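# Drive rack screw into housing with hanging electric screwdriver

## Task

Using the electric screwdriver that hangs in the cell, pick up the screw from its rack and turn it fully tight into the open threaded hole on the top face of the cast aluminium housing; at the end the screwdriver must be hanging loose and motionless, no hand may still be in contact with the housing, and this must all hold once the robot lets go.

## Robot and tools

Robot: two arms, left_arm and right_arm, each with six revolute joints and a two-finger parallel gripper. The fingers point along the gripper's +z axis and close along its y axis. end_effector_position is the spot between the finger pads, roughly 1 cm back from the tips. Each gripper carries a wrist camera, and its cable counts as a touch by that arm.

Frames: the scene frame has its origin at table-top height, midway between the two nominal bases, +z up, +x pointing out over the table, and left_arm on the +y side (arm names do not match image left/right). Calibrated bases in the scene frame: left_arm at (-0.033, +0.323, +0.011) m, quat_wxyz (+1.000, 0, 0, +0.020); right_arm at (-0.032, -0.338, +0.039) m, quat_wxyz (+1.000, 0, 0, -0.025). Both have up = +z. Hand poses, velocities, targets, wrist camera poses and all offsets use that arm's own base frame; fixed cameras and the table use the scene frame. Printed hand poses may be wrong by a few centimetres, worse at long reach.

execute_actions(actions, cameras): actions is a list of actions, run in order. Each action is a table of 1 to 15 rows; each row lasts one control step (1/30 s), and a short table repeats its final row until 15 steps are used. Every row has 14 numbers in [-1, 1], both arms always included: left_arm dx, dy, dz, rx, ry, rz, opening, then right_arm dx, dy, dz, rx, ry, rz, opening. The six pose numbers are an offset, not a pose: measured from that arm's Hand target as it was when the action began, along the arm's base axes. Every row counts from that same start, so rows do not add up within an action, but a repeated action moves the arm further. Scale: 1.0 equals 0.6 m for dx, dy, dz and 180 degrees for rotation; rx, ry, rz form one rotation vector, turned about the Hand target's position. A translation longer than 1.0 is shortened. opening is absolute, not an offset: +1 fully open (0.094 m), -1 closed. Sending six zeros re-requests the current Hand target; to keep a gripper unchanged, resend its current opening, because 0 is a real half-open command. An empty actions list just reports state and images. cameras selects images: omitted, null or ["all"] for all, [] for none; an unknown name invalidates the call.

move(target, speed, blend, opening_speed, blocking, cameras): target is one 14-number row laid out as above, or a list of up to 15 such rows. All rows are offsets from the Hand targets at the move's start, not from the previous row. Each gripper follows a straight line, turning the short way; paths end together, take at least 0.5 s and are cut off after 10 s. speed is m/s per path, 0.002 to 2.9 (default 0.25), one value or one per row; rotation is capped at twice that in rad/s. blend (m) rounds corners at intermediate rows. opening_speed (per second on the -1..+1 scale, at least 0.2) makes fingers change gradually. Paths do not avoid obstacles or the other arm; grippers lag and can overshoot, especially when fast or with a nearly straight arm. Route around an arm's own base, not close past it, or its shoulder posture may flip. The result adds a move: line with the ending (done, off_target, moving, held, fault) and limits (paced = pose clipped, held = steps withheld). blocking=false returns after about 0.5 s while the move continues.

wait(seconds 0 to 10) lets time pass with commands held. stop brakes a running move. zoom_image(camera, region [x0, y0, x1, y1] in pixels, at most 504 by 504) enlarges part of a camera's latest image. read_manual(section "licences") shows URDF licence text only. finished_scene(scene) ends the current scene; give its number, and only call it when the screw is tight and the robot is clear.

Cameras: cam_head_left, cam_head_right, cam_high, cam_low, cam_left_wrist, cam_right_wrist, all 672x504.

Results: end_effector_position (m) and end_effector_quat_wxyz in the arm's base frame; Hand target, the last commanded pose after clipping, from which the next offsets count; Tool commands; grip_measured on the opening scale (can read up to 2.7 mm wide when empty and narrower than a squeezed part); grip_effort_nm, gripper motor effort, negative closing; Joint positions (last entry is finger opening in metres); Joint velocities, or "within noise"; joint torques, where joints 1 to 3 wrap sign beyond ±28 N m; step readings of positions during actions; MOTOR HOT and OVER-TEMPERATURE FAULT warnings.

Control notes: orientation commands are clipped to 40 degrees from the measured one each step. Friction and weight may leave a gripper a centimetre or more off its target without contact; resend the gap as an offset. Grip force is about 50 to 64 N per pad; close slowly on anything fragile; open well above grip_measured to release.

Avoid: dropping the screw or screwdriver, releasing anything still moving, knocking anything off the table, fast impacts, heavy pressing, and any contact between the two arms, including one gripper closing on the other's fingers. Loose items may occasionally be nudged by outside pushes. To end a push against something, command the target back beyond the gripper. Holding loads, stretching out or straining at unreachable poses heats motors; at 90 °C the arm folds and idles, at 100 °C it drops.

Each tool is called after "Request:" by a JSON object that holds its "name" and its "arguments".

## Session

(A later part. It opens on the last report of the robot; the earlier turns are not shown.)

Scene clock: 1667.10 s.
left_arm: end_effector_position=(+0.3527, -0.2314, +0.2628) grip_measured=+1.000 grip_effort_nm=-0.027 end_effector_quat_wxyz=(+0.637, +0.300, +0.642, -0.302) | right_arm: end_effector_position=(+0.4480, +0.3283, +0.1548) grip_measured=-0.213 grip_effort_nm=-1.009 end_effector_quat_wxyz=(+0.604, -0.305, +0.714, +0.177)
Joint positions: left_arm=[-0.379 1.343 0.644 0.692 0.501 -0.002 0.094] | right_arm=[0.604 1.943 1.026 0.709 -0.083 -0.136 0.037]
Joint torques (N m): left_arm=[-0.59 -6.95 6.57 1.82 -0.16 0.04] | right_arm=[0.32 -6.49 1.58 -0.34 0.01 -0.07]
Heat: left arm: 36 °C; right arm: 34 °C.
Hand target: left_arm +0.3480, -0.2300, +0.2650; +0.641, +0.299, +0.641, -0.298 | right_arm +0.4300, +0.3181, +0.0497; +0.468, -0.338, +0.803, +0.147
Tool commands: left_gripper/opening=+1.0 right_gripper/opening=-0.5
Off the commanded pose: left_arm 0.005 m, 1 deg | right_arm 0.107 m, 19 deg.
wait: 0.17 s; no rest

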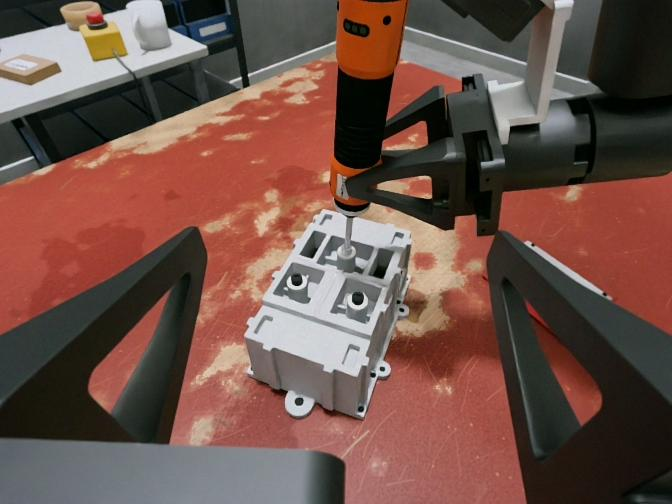

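Request:
{"name": "move", "arguments": {"target": [0,0,0,0,0,0,1, 0.03,0.0198,0.267,0.0754,-0.0903,0,-0.5], "speed": 0.06}}

Request:
{"name": "zoom_image", "arguments": {"camera": "cam_left_wrist", "region": [260, 150, 440, 350]}}

Request:
{"name": "zoom_image", "arguments": {"camera": "cam_right_wrist", "region": [260, 300, 410, 460]}}

Scene clock: 1693.87 s.
left_arm: end_effector_position=(+0.3527, -0.2314, +0.2628) grip_measured=+1.000 grip_effort_nm=-0.022 end_effector_quat_wxyz=(+0.637, +0.300, +0.642, -0.302) | right_arm: end_effector_position=(+0.4475, +0.3254, +0.1636) grip_measured=-0.213 grip_effort_nm=-1.018 end_effector_quat_wxyz=(+0.583, -0.301, +0.734, +0.177)
Joint positions: left_arm=[-0.379 1.343 0.644 0.692 0.501 -0.002 0.094] | right_arm=[0.601 1.896 1.063 0.57 -0.081 -0.115 0.037]
Joint torques (N m): left_arm=[-0.62 -6.91 6.64 1.83 -0.16 0.03] | right_arm=[-0.01 -15.6 9.14 1.6 -0.2 0.01]
Heat: left arm: 36 °C; right arm: 35 °C.
Hand target: left_arm +0.3480, -0.2300, +0.2650; +0.641, +0.299, +0.641, -0.298 | right_arm +0.4481, +0.3299, +0.2096; +0.613, -0.298, +0.706, +0.191
Off the commanded pose: left_arm 0.005 m, 1 deg | right_arm 0.046 m, 5 deg.
move: off_target (right_arm)

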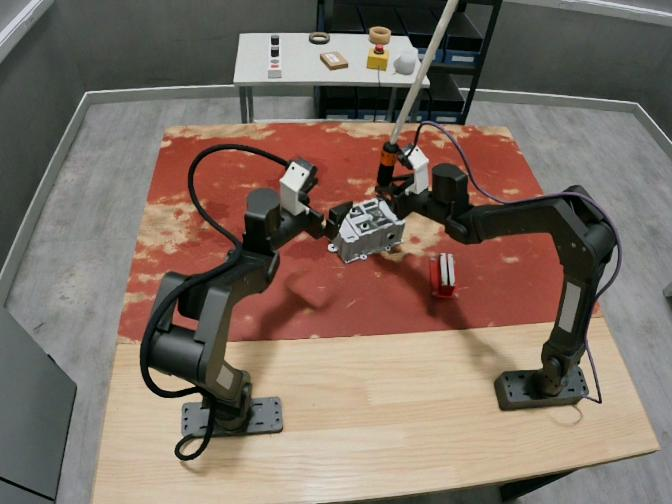

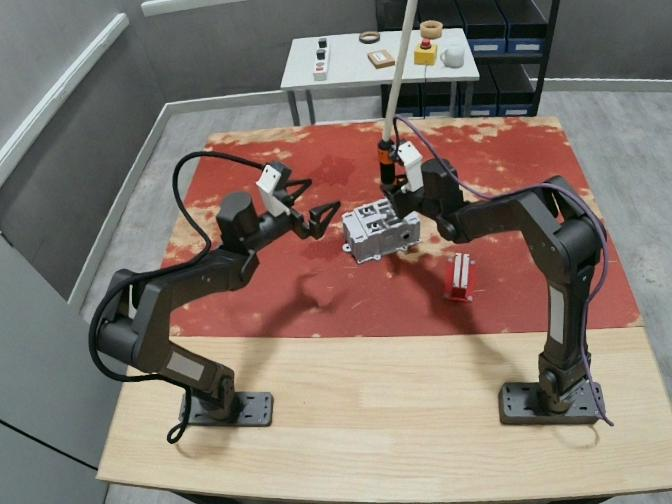

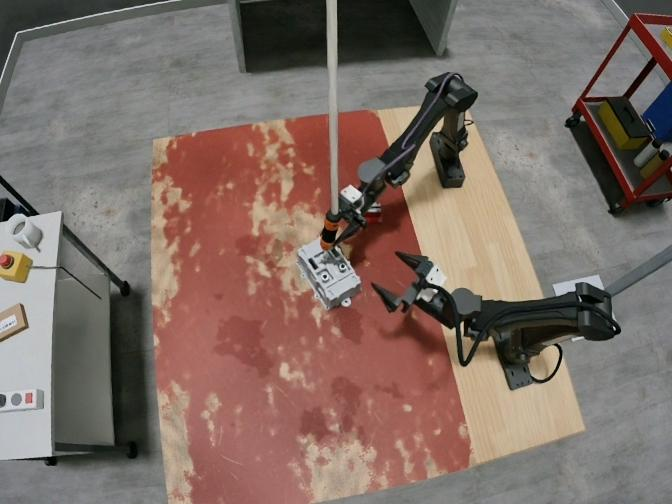

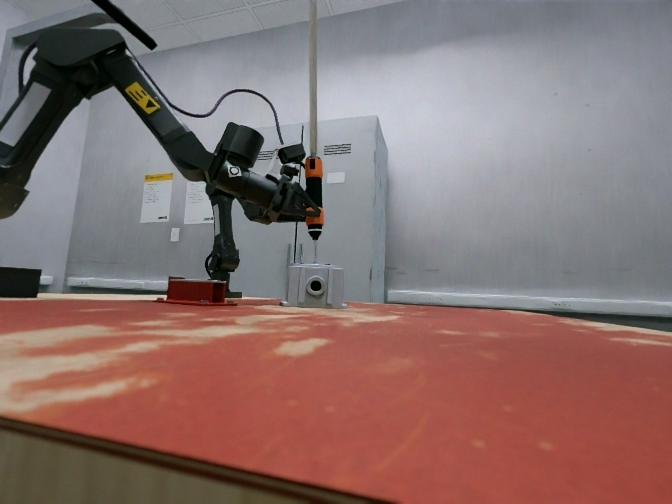

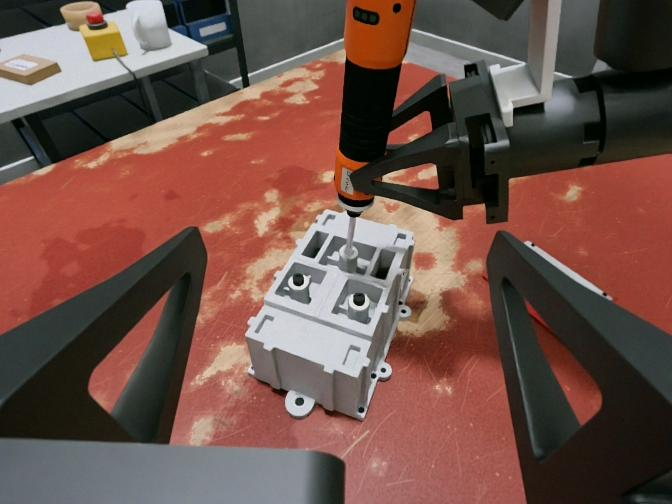

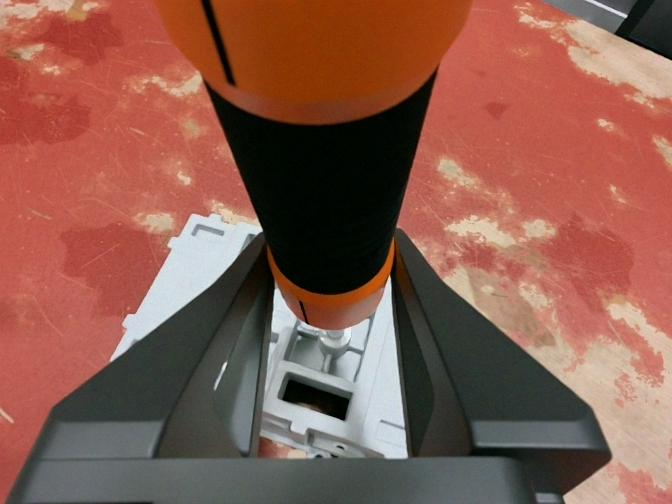

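Scaled by 2.520 (camera's finer frame: 960x720).

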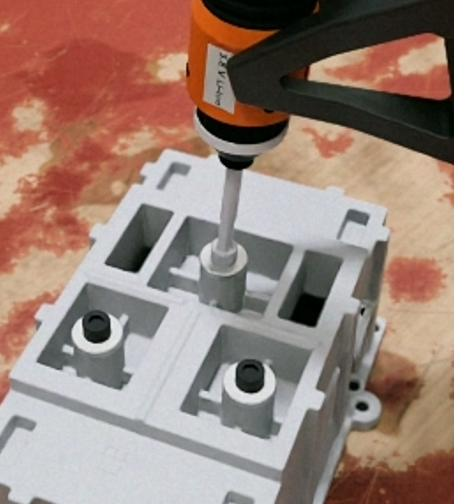

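Scaled by 3.150 (camera's finer frame: 960x720).

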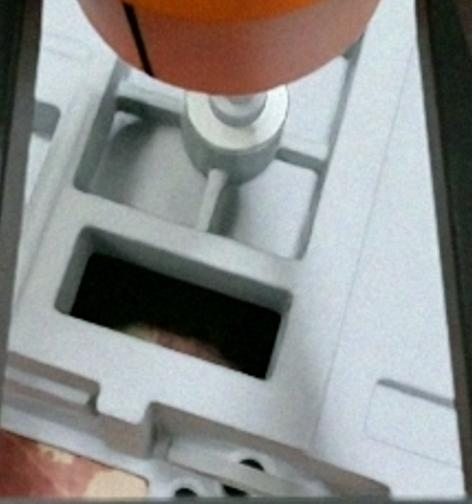

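Request:
{"name": "move", "arguments": {"target": [0,0,0,0,0,0,1, 0.0153,0.0128,-0.05,0,0,0,-0.5], "speed": 0.05}}

Request:
{"name": "zoom_image", "arguments": {"camera": "cam_left_wrist", "region": [260, 150, 440, 350]}}

Scene clock: 1708.23 s.
left_arm: end_effector_position=(+0.3527, -0.2314, +0.2628) grip_measured=+1.000 grip_effort_nm=-0.027 end_effector_quat_wxyz=(+0.637, +0.300, +0.642, -0.302) | right_arm: end_effector_position=(+0.4508, +0.3276, +0.1637) grip_measured=-0.213 grip_effort_nm=-1.013 end_effector_quat_wxyz=(+0.592, -0.296, +0.727, +0.181)
Joint positions: left_arm=[-0.379 1.343 0.644 0.692 0.501 -0.002 0.094] | right_arm=[0.601 1.917 1.063 0.619 -0.081 -0.11 0.037]
Joint torques (N m): left_arm=[-0.62 -6.99 6.58 1.84 -0.16 0.02] | right_arm=[0.31 -9.1 9.16 2.07 -0.19 -0.03]
Heat: left arm: 36 °C; right arm: 41 °C.
Hand target: left_arm +0.3480, -0.2300, +0.2650; +0.641, +0.299, +0.641, -0.298 | right_arm +0.4573, +0.3376, +0.1798; +0.613, -0.298, +0.706, +0.191
Off the commanded pose: left_arm 0.005 m, 1 deg | right_arm 0.020 m, 4 deg.
move: off_target (right_arm)

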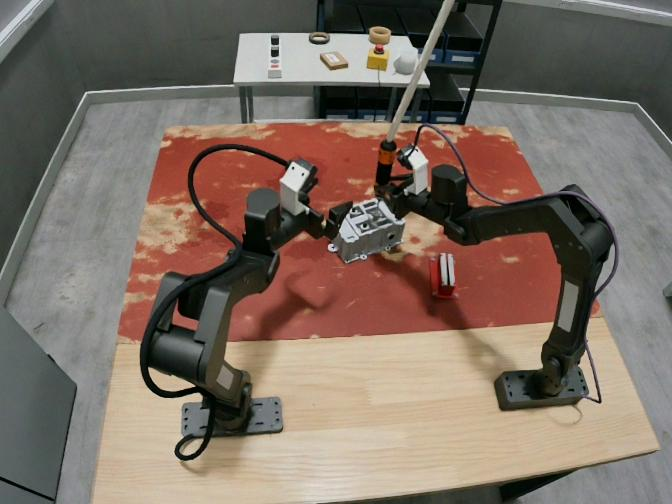

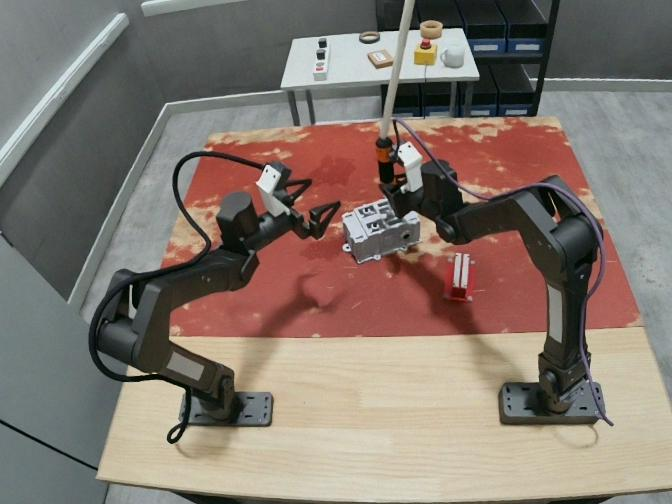

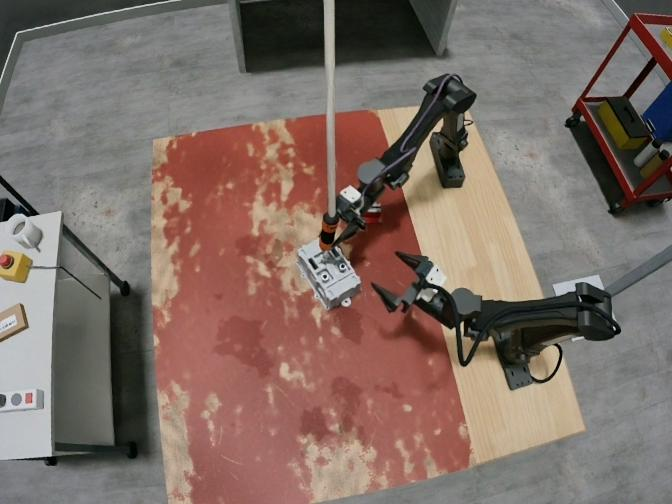

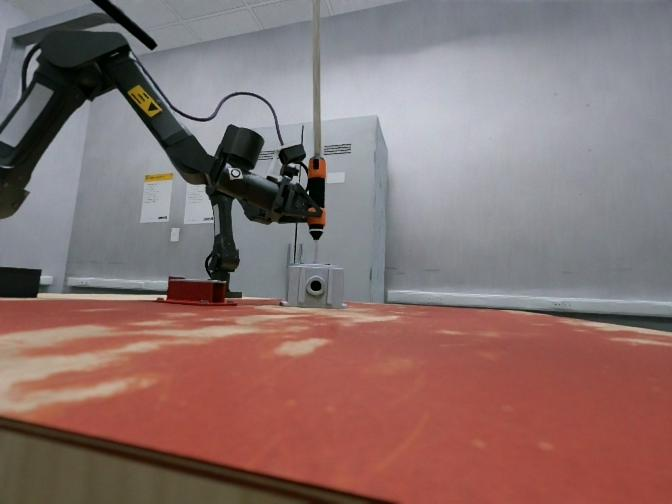

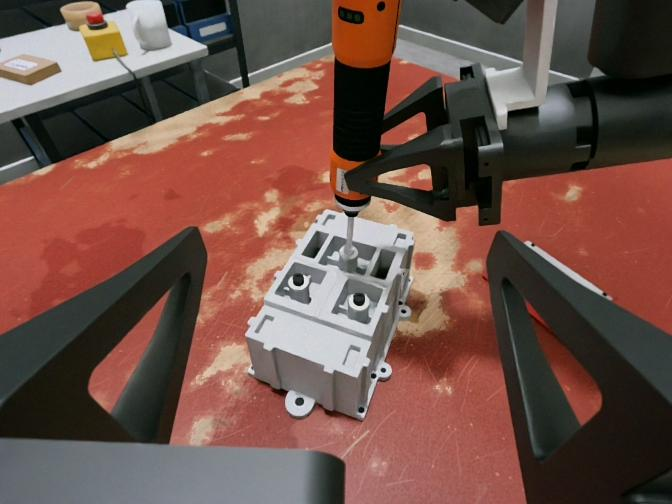

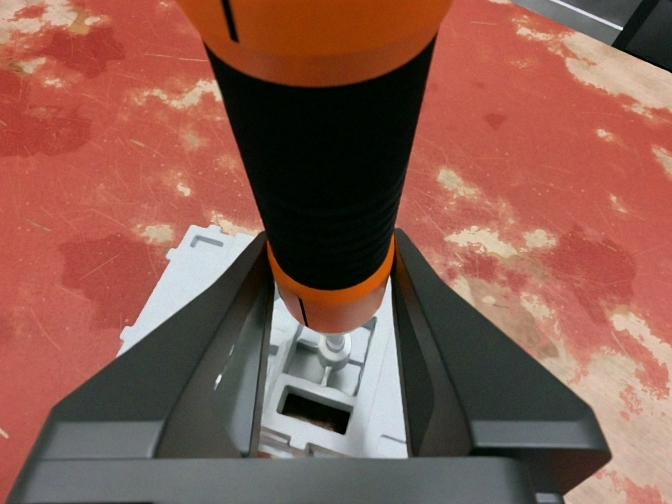

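Scaled by 2.520 (camera's finer frame: 960x720).

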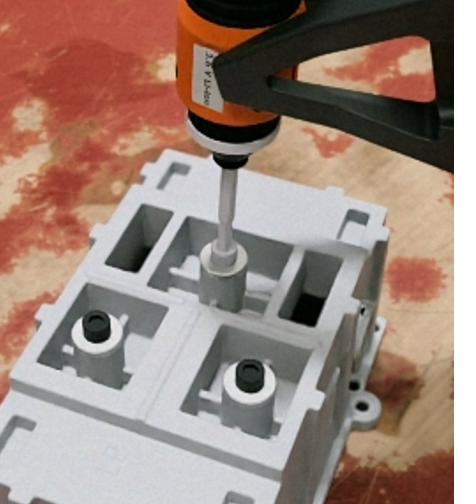

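Request:
{"name": "zoom_image", "arguments": {"camera": "cam_left_wrist", "region": [325, 210, 375, 280]}}

Request:
{"name": "zoom_image", "arguments": {"camera": "cam_right_wrist", "region": [290, 310, 370, 380]}}

Scaled by 7.200 (camera's finer frame: 960x720).

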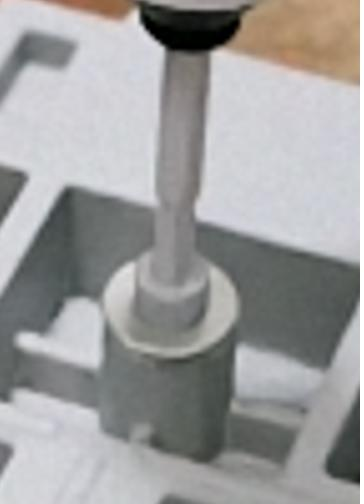

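Scaled by 6.300 (camera's finer frame: 960x720).

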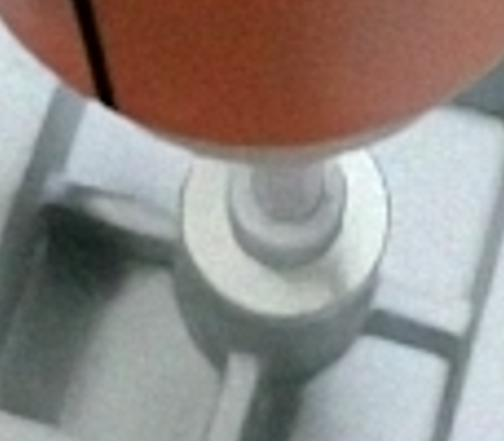

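Request:
{"name": "move", "arguments": {"target": [0,0,0,0,0,0,1, 0.0153,0.0128,0.0,0.0107,-0.0128,0,-0.5], "speed": 0.05, "cameras": ["cam_left_wrist","cam_right_wrist","cam_low"]}}

Request:
{"name": "zoom_image", "arguments": {"camera": "cam_left_wrist", "region": [325, 210, 375, 280]}}

Scene clock: 1725.03 s.
left_arm: end_effector_position=(+0.3527, -0.2314, +0.2628) grip_measured=+1.000 grip_effort_nm=-0.022 end_effector_quat_wxyz=(+0.637, +0.300, +0.642, -0.302) | right_arm: end_effector_position=(+0.4589, +0.3333, +0.1632) grip_measured=-0.213 grip_effort_nm=-1.004 end_effector_quat_wxyz=(+0.609, -0.287, +0.715, +0.189)
Joint positions: left_arm=[-0.379 1.343 0.644 0.692 0.501 -0.002 0.094] | right_arm=[0.601 1.969 1.08 0.701 -0.081 -0.097 0.037]
Joint torques (N m): left_arm=[-0.61 -6.98 6.6 1.82 -0.16 0.03] | right_arm=[0.57 -8.59 9.85 2.11 -0.12 -0.11]
Heat: left arm: 36 °C; right arm: 39 °C.
Hand target: left_arm +0.3480, -0.2300, +0.2650; +0.641, +0.299, +0.641, -0.298 | right_arm +0.4665, +0.3453, +0.1799; +0.632, -0.292, +0.690, +0.197
Off the commanded pose: left_arm 0.005 m, 1 deg | right_arm 0.022 m, 4 deg.
move: off_target (right_arm)
Images, in order (width x height): cam_low 672x504, cam_left_wrist 672x504, cam_right_wrist 672x504.

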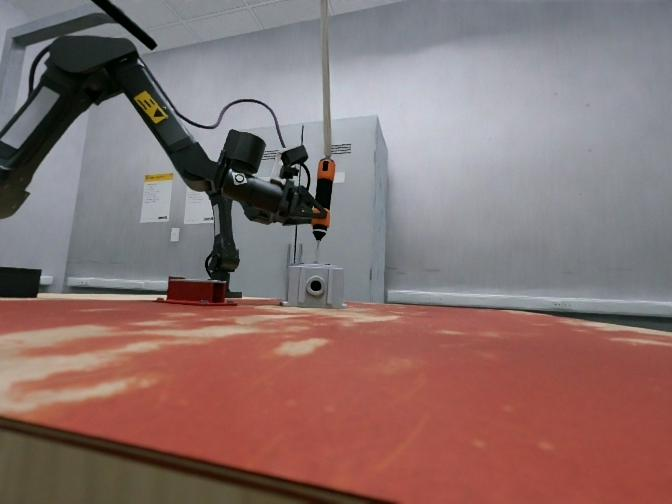

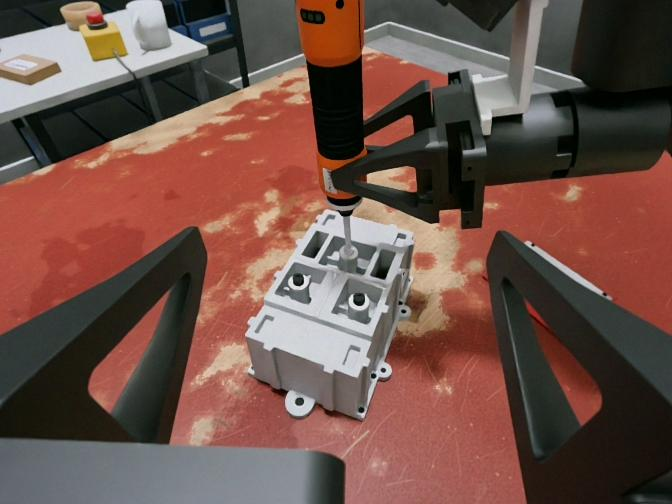

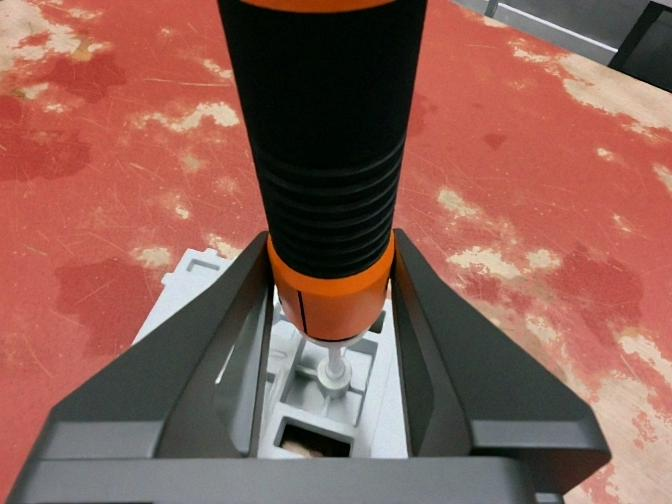

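Scaled by 7.200 (camera's finer frame: 960x720).

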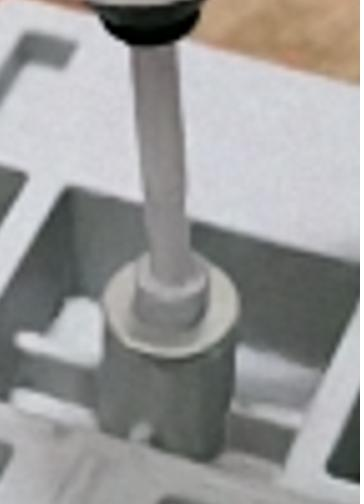

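Request:
{"name": "move", "arguments": {"target": [[0,0,0,0,0,0,1, -0.0115,-0.0096,0.0,0,0,0,-0.5],[0,0,0,0,0,0,1, -0.0115,-0.0096,0.1,0,0,0,-0.5]], "speed": 0.06}}

Request:
{"name": "zoom_image", "arguments": {"camera": "cam_left_wrist", "region": [300, 150, 420, 280]}}

Scene clock: 1733.20 s.
left_arm: end_effector_position=(+0.3527, -0.2314, +0.2628) grip_measured=+1.000 grip_effort_nm=-0.027 end_effector_quat_wxyz=(+0.637, +0.300, +0.642, -0.302) | right_arm: end_effector_position=(+0.4601, +0.3340, +0.2055) grip_measured=-0.213 grip_effort_nm=-1.009 end_effector_quat_wxyz=(+0.607, -0.289, +0.716, +0.187)
Joint positions: left_arm=[-0.379 1.343 0.644 0.692 0.501 -0.002 0.094] | right_arm=[0.601 1.884 1.163 0.526 -0.081 -0.101 0.037]
Joint torques (N m): left_arm=[-0.59 -6.94 6.6 1.82 -0.16 0.03] | right_arm=[0.24 -13.22 9.29 1.73 -0.19 -0.11]
Heat: left arm: 36 °C; right arm: 40 °C.
Hand target: left_arm +0.3480, -0.2300, +0.2650; +0.641, +0.299, +0.641, -0.298 | right_arm +0.4596, +0.3396, +0.2398; +0.632, -0.292, +0.691, +0.197
Off the commanded pose: left_arm 0.005 m, 1 deg | right_arm 0.035 m, 4 deg.
move: off_target (right_arm)

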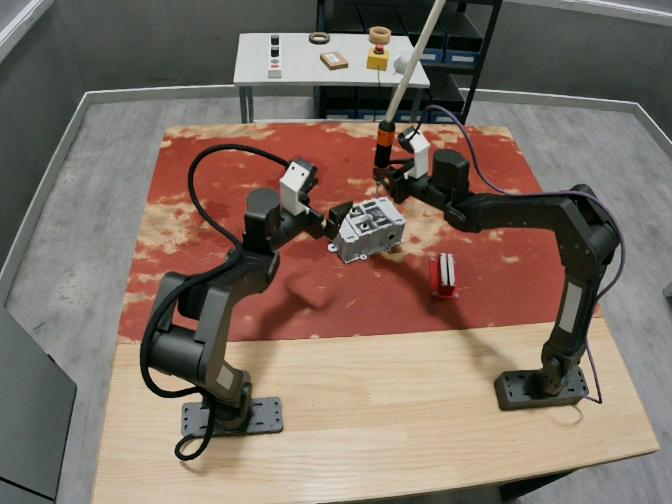

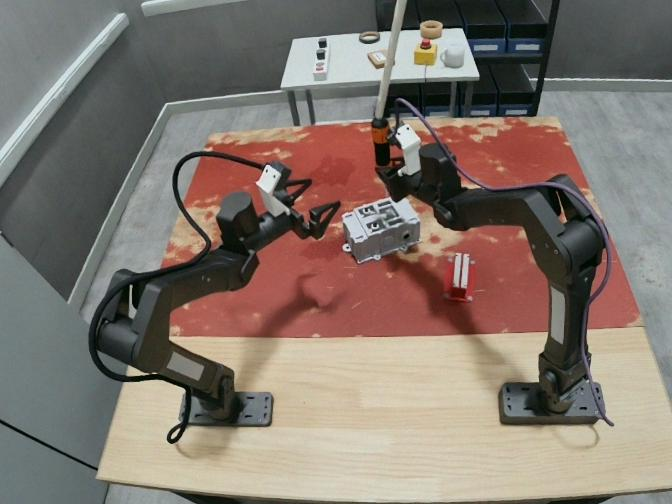

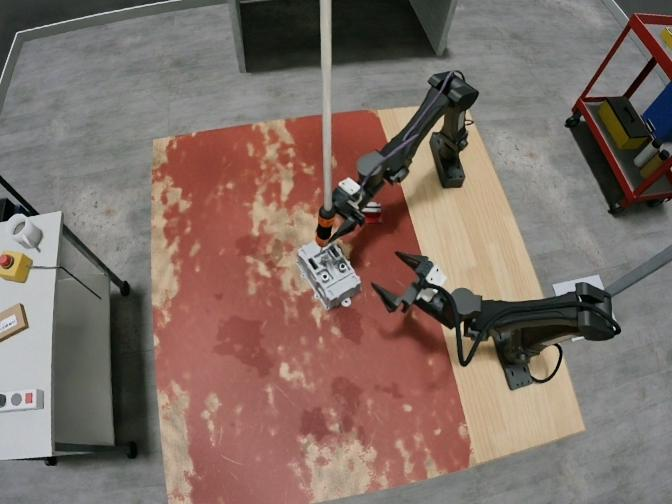

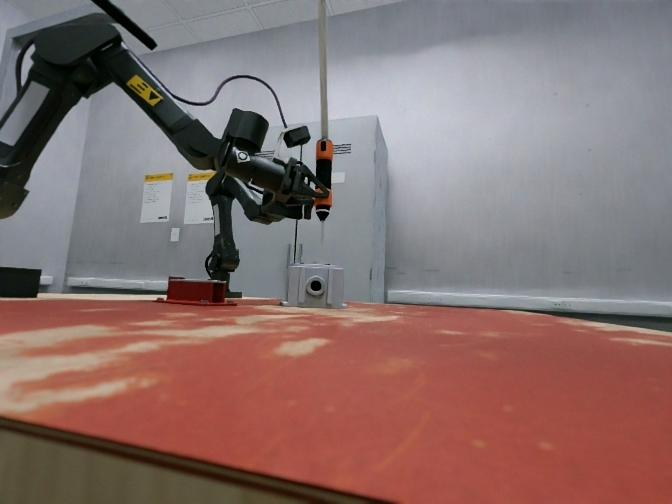

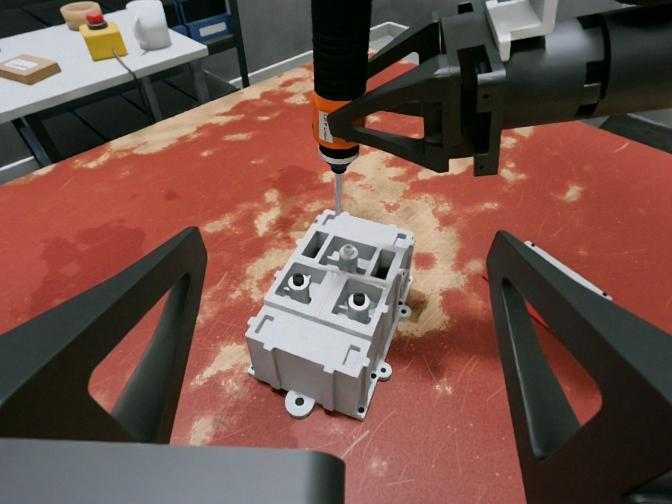

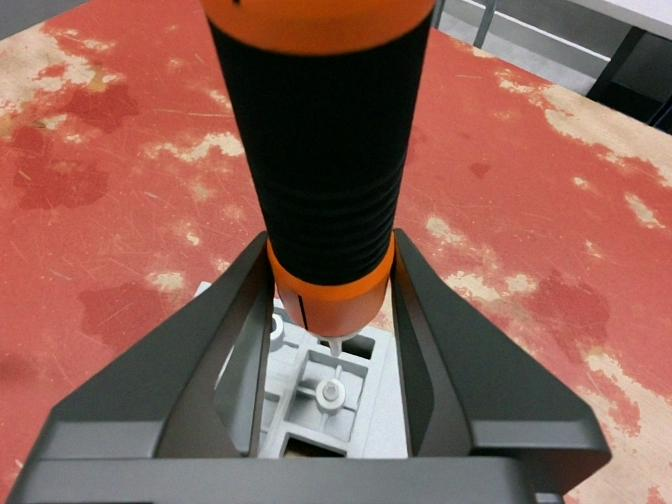

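Scaled by 3.877 (camera's finer frame: 960x720).

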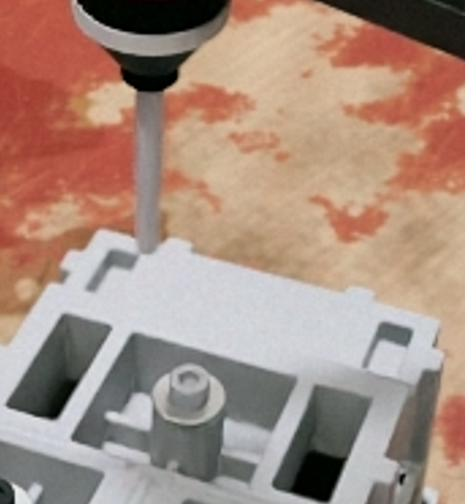

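Request:
{"name": "move", "arguments": {"target": [0,0,0,0,0,0,1, -0.0015,-0.398,0.0587,-0.0028,0.0034,0,-0.5], "speed": 0.12}}

Scene clock: 1753.30 s.
left_arm: end_effector_position=(+0.3527, -0.2314, +0.2628) grip_measured=+1.000 grip_effort_nm=-0.022 end_effector_quat_wxyz=(+0.637, +0.300, +0.642, -0.302) | right_arm: end_effector_position=(+0.4657, +0.0971, +0.2524) grip_measured=-0.213 grip_effort_nm=-1.013 end_effector_quat_wxyz=(+0.610, -0.279, +0.714, +0.198)
Joint positions: left_arm=[-0.379 1.343 0.644 0.692 0.501 -0.002 0.094] | right_arm=[-0.045 1.584 1.011 0.336 -0.717 -0.216 0.037]
Joint torques (N m): left_arm=[-0.62 -6.95 6.58 1.83 -0.17 0.03] | right_arm=[-0.01 -11.41 7.32 1.51 -0.31 -0.08]
Heat: left arm: 36 °C; right arm: 43 °C.
Hand target: left_arm +0.3480, -0.2300, +0.2650; +0.641, +0.299, +0.641, -0.298 | right_arm +0.4587, +0.1007, +0.2750; +0.627, -0.293, +0.695, +0.195
Off the commanded pose: left_arm 0.005 m, 1 deg | right_arm 0.024 m, 3 deg.
move: off_target (right_arm)

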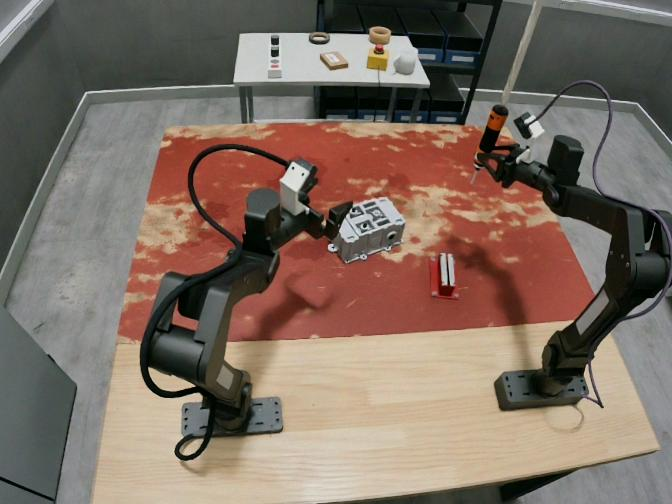

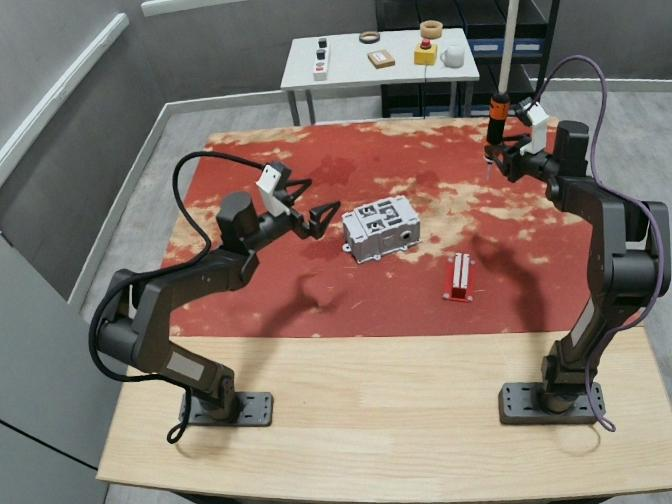

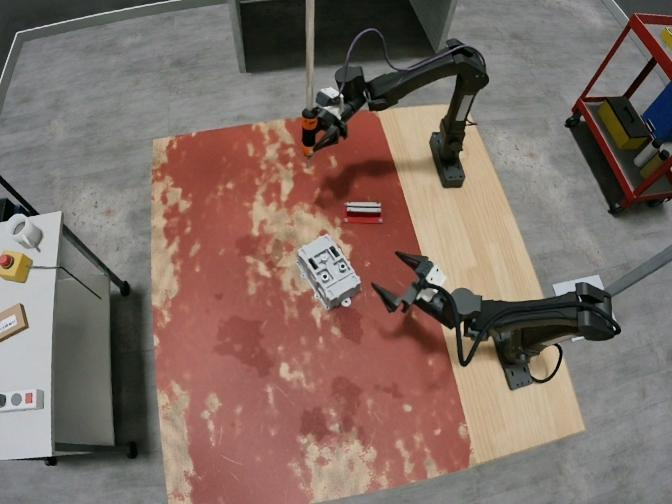

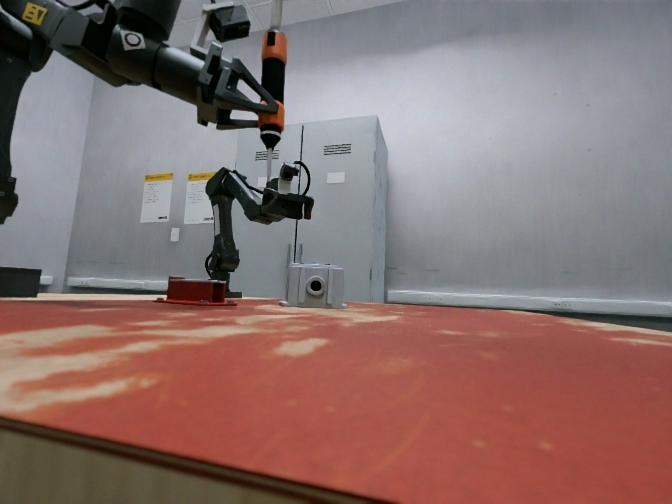

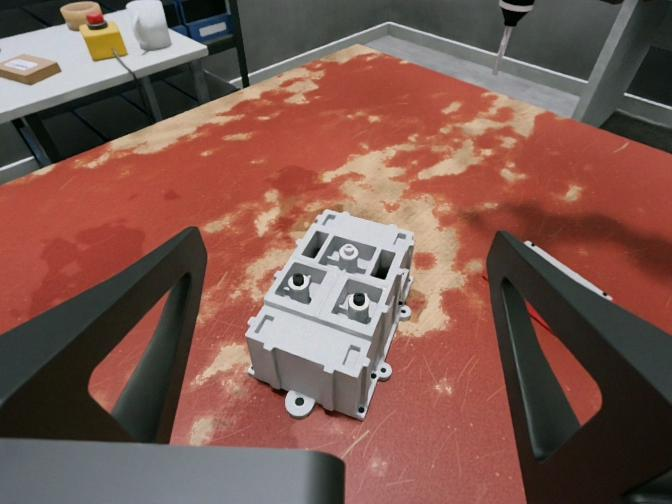

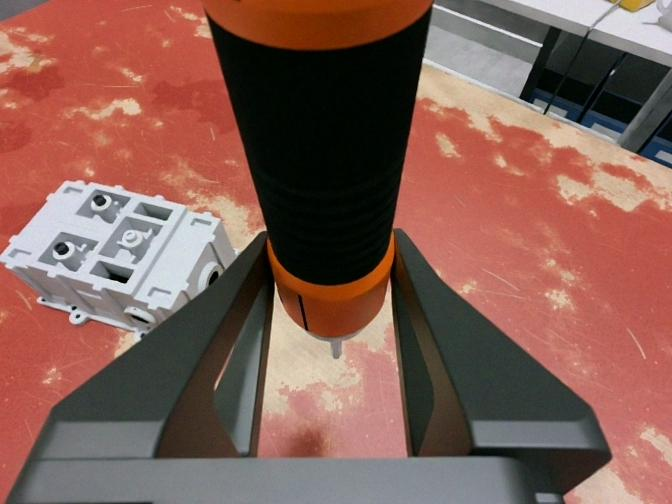

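Request:
{"name": "move", "arguments": {"target": [0,0,0,0,0,0,1, -0.02,0.0083,0.01,0.0035,-0.0043,0,-0.5], "speed": 0.06}}

Scene clock: 1770.23 s.
left_arm: end_effector_position=(+0.3527, -0.2314, +0.2628) grip_measured=+1.000 grip_effort_nm=-0.022 end_effector_quat_wxyz=(+0.637, +0.300, +0.642, -0.302) | right_arm: end_effector_position=(+0.4547, +0.1024, +0.2677) grip_measured=-0.213 grip_effort_nm=-1.009 end_effector_quat_wxyz=(+0.621, -0.284, +0.703, +0.198)
Joint positions: left_arm=[-0.379 1.343 0.644 0.692 0.501 -0.002 0.094] | right_arm=[-0.035 1.53 0.993 0.335 -0.718 -0.209 0.037]
Joint torques (N m): left_arm=[-0.64 -6.94 6.6 1.82 -0.16 0.03] | right_arm=[0.38 -10.54 5.57 1.68 -0.17 0.02]
Heat: left arm: 36 °C; right arm: 40 °C.
Hand target: left_arm +0.3480, -0.2300, +0.2650; +0.641, +0.299, +0.641, -0.298 | right_arm +0.4466, +0.1057, +0.2810; +0.633, -0.291, +0.690, +0.197
Off the commanded pose: left_arm 0.005 m, 1 deg | right_arm 0.016 m, 2 deg.
move: off_target (right_arm)

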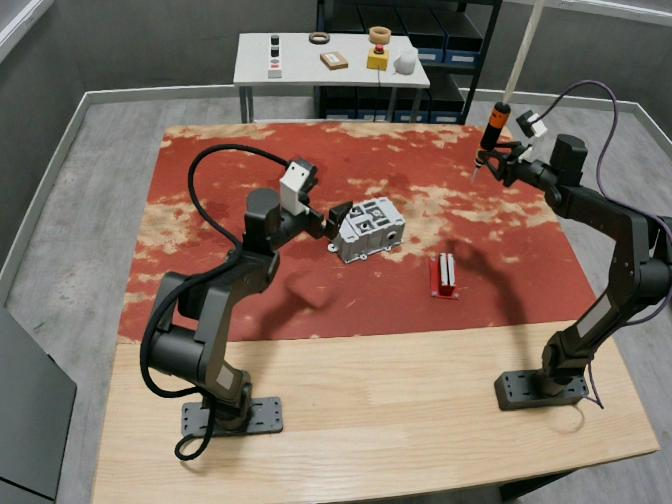

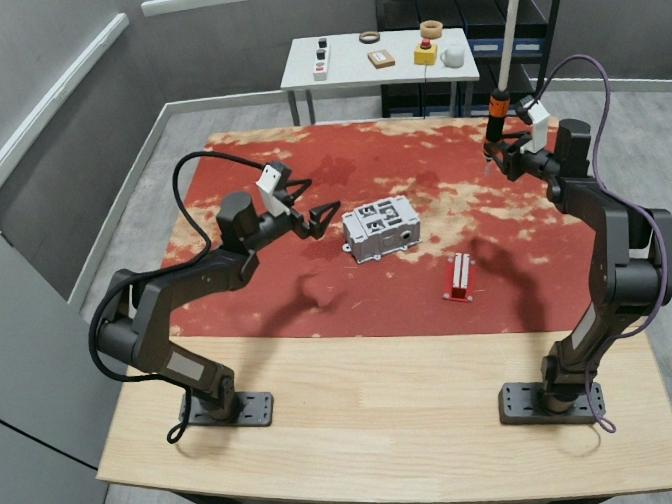

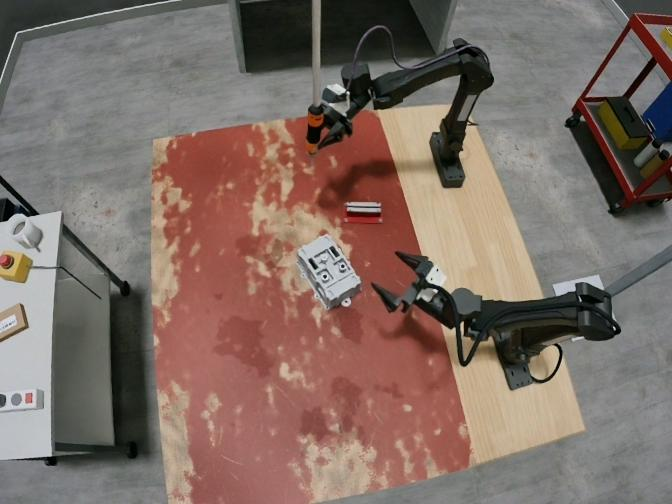

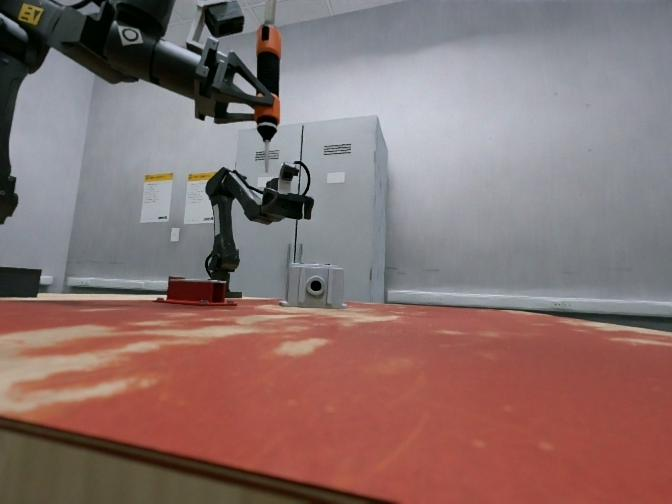

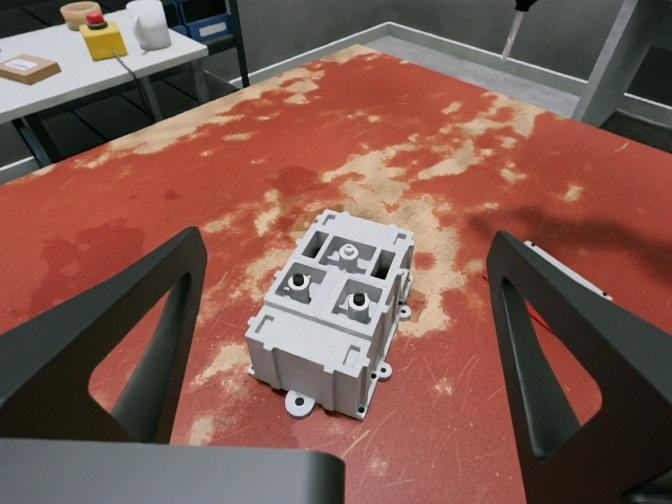

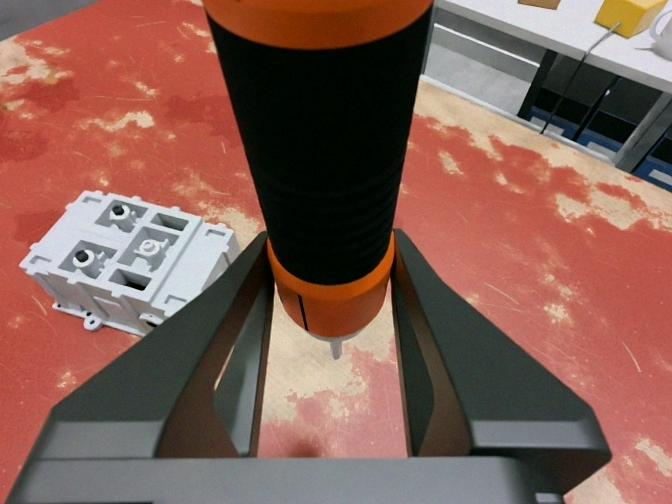

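Request:
{"name": "move", "arguments": {"target": [0,0,0,0,0,0,1, 0.002,-0.001,-0.02,0,0,0,-0.5], "speed": 0.05, "cameras": ["cam_low"]}}

Request:
{"name": "zoom_image", "arguments": {"camera": "cam_low", "region": [180, 0, 380, 200]}}

Scene clock: 1777.23 s.
left_arm: end_effector_position=(+0.3527, -0.2314, +0.2628) grip_measured=+1.000 grip_effort_nm=-0.032 end_effector_quat_wxyz=(+0.637, +0.300, +0.642, -0.302) | right_arm: end_effector_position=(+0.4522, +0.1025, +0.2599) grip_measured=-0.213 grip_effort_nm=-1.009 end_effector_quat_wxyz=(+0.620, -0.284, +0.704, +0.198)
Joint positions: left_arm=[-0.379 1.343 0.644 0.692 0.501 -0.002 0.094] | right_arm=[-0.035 1.53 0.961 0.366 -0.718 -0.208 0.037]
Joint torques (N m): left_arm=[-0.65 -6.95 6.61 1.83 -0.17 0.03] | right_arm=[0.32 -8.96 5.6 1.81 -0.2 0]
Heat: left arm: 36 °C; right arm: 40 °C.
Hand target: left_arm +0.3480, -0.2300, +0.2650; +0.641, +0.299, +0.641, -0.298 | right_arm +0.4479, +0.1051, +0.2691; +0.633, -0.291, +0.689, +0.197
Off the commanded pose: left_arm 0.005 m, 1 deg | right_arm 0.010 m, 2 deg.
move: done

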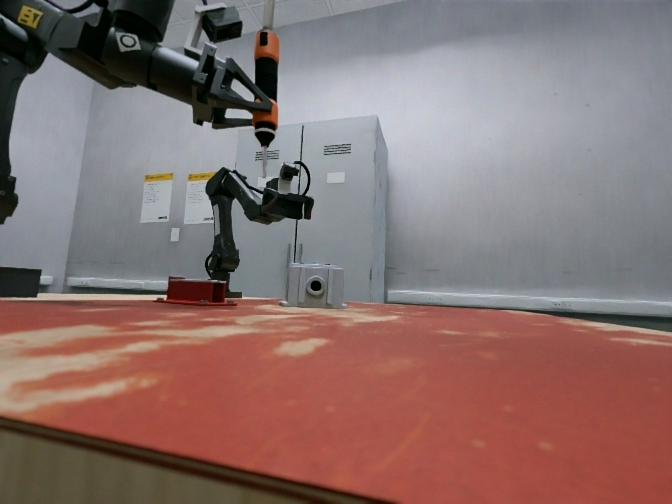

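Scaled by 2.520 (camera's finer frame: 960x720).

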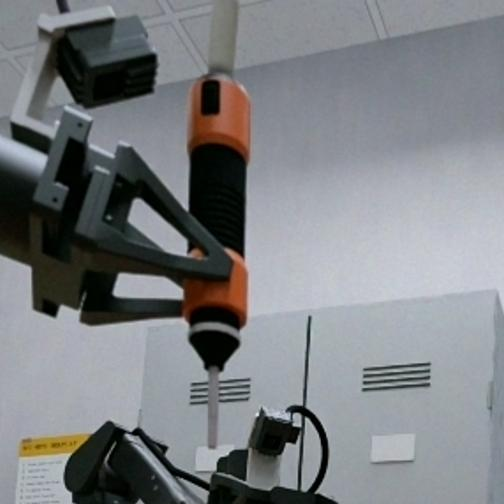

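Request:
{"name": "move", "arguments": {"target": [0,0,0,0,0,0,1, 0.002,0,0,0.0142,-0.017,0,-0.5], "speed": 0.05, "cameras": ["cam_low", "cam_right_wrist"]}}

Request:
{"name": "zoom_image", "arguments": {"camera": "cam_low", "region": [180, 0, 380, 200]}}

Scene clock: 1789.63 s.
left_arm: end_effector_position=(+0.3527, -0.2314, +0.2628) grip_measured=+1.000 grip_effort_nm=-0.022 end_effector_quat_wxyz=(+0.637, +0.300, +0.642, -0.302) | right_arm: end_effector_position=(+0.4507, +0.1026, +0.2702) grip_measured=-0.213 grip_effort_nm=-1.004 end_effector_quat_wxyz=(+0.654, -0.276, +0.676, +0.200)
Joint positions: left_arm=[-0.379 1.343 0.644 0.692 0.501 -0.002 0.094] | right_arm=[-0.035 1.53 0.906 0.537 -0.718 -0.148 0.037]
Joint torques (N m): left_arm=[-0.61 -6.94 6.6 1.84 -0.14 0.03] | right_arm=[0.02 -6.52 5.56 1.88 -0.2 0.02]
Heat: left arm: 36 °C; right arm: 41 °C.
Hand target: left_arm +0.3480, -0.2300, +0.2650; +0.641, +0.299, +0.641, -0.298 | right_arm +0.4490, +0.1051, +0.2690; +0.658, -0.282, +0.668, +0.205
Off the commanded pose: left_arm 0.005 m, 1 deg | right_arm 0.003 m, 1 deg.
move: done

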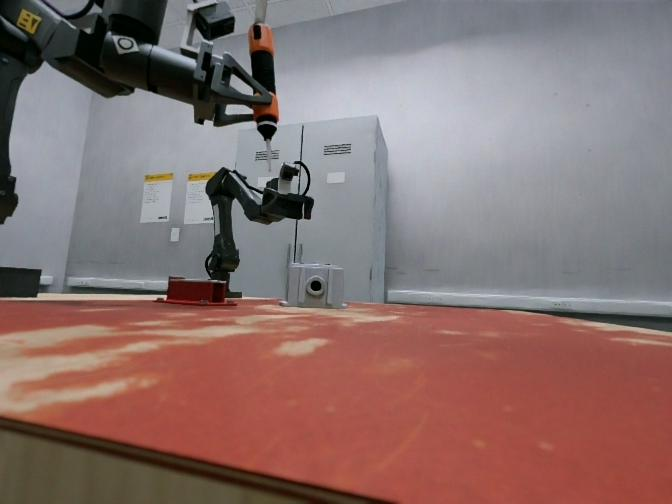

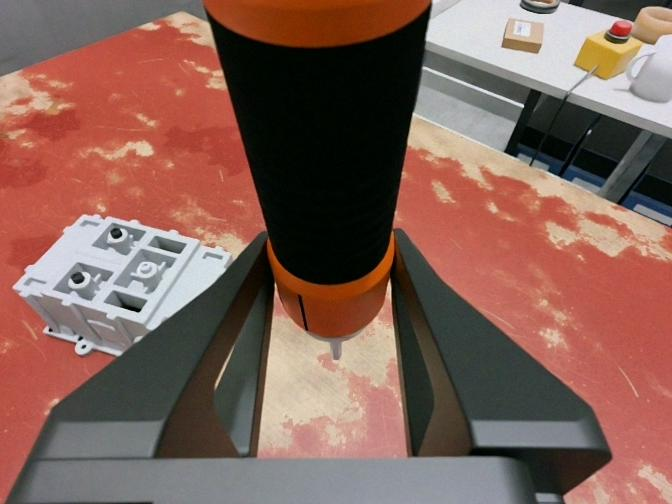

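Scaled by 2.520 (camera's finer frame: 960x720).

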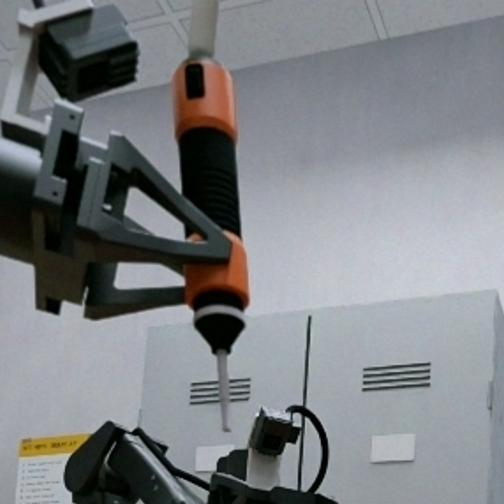

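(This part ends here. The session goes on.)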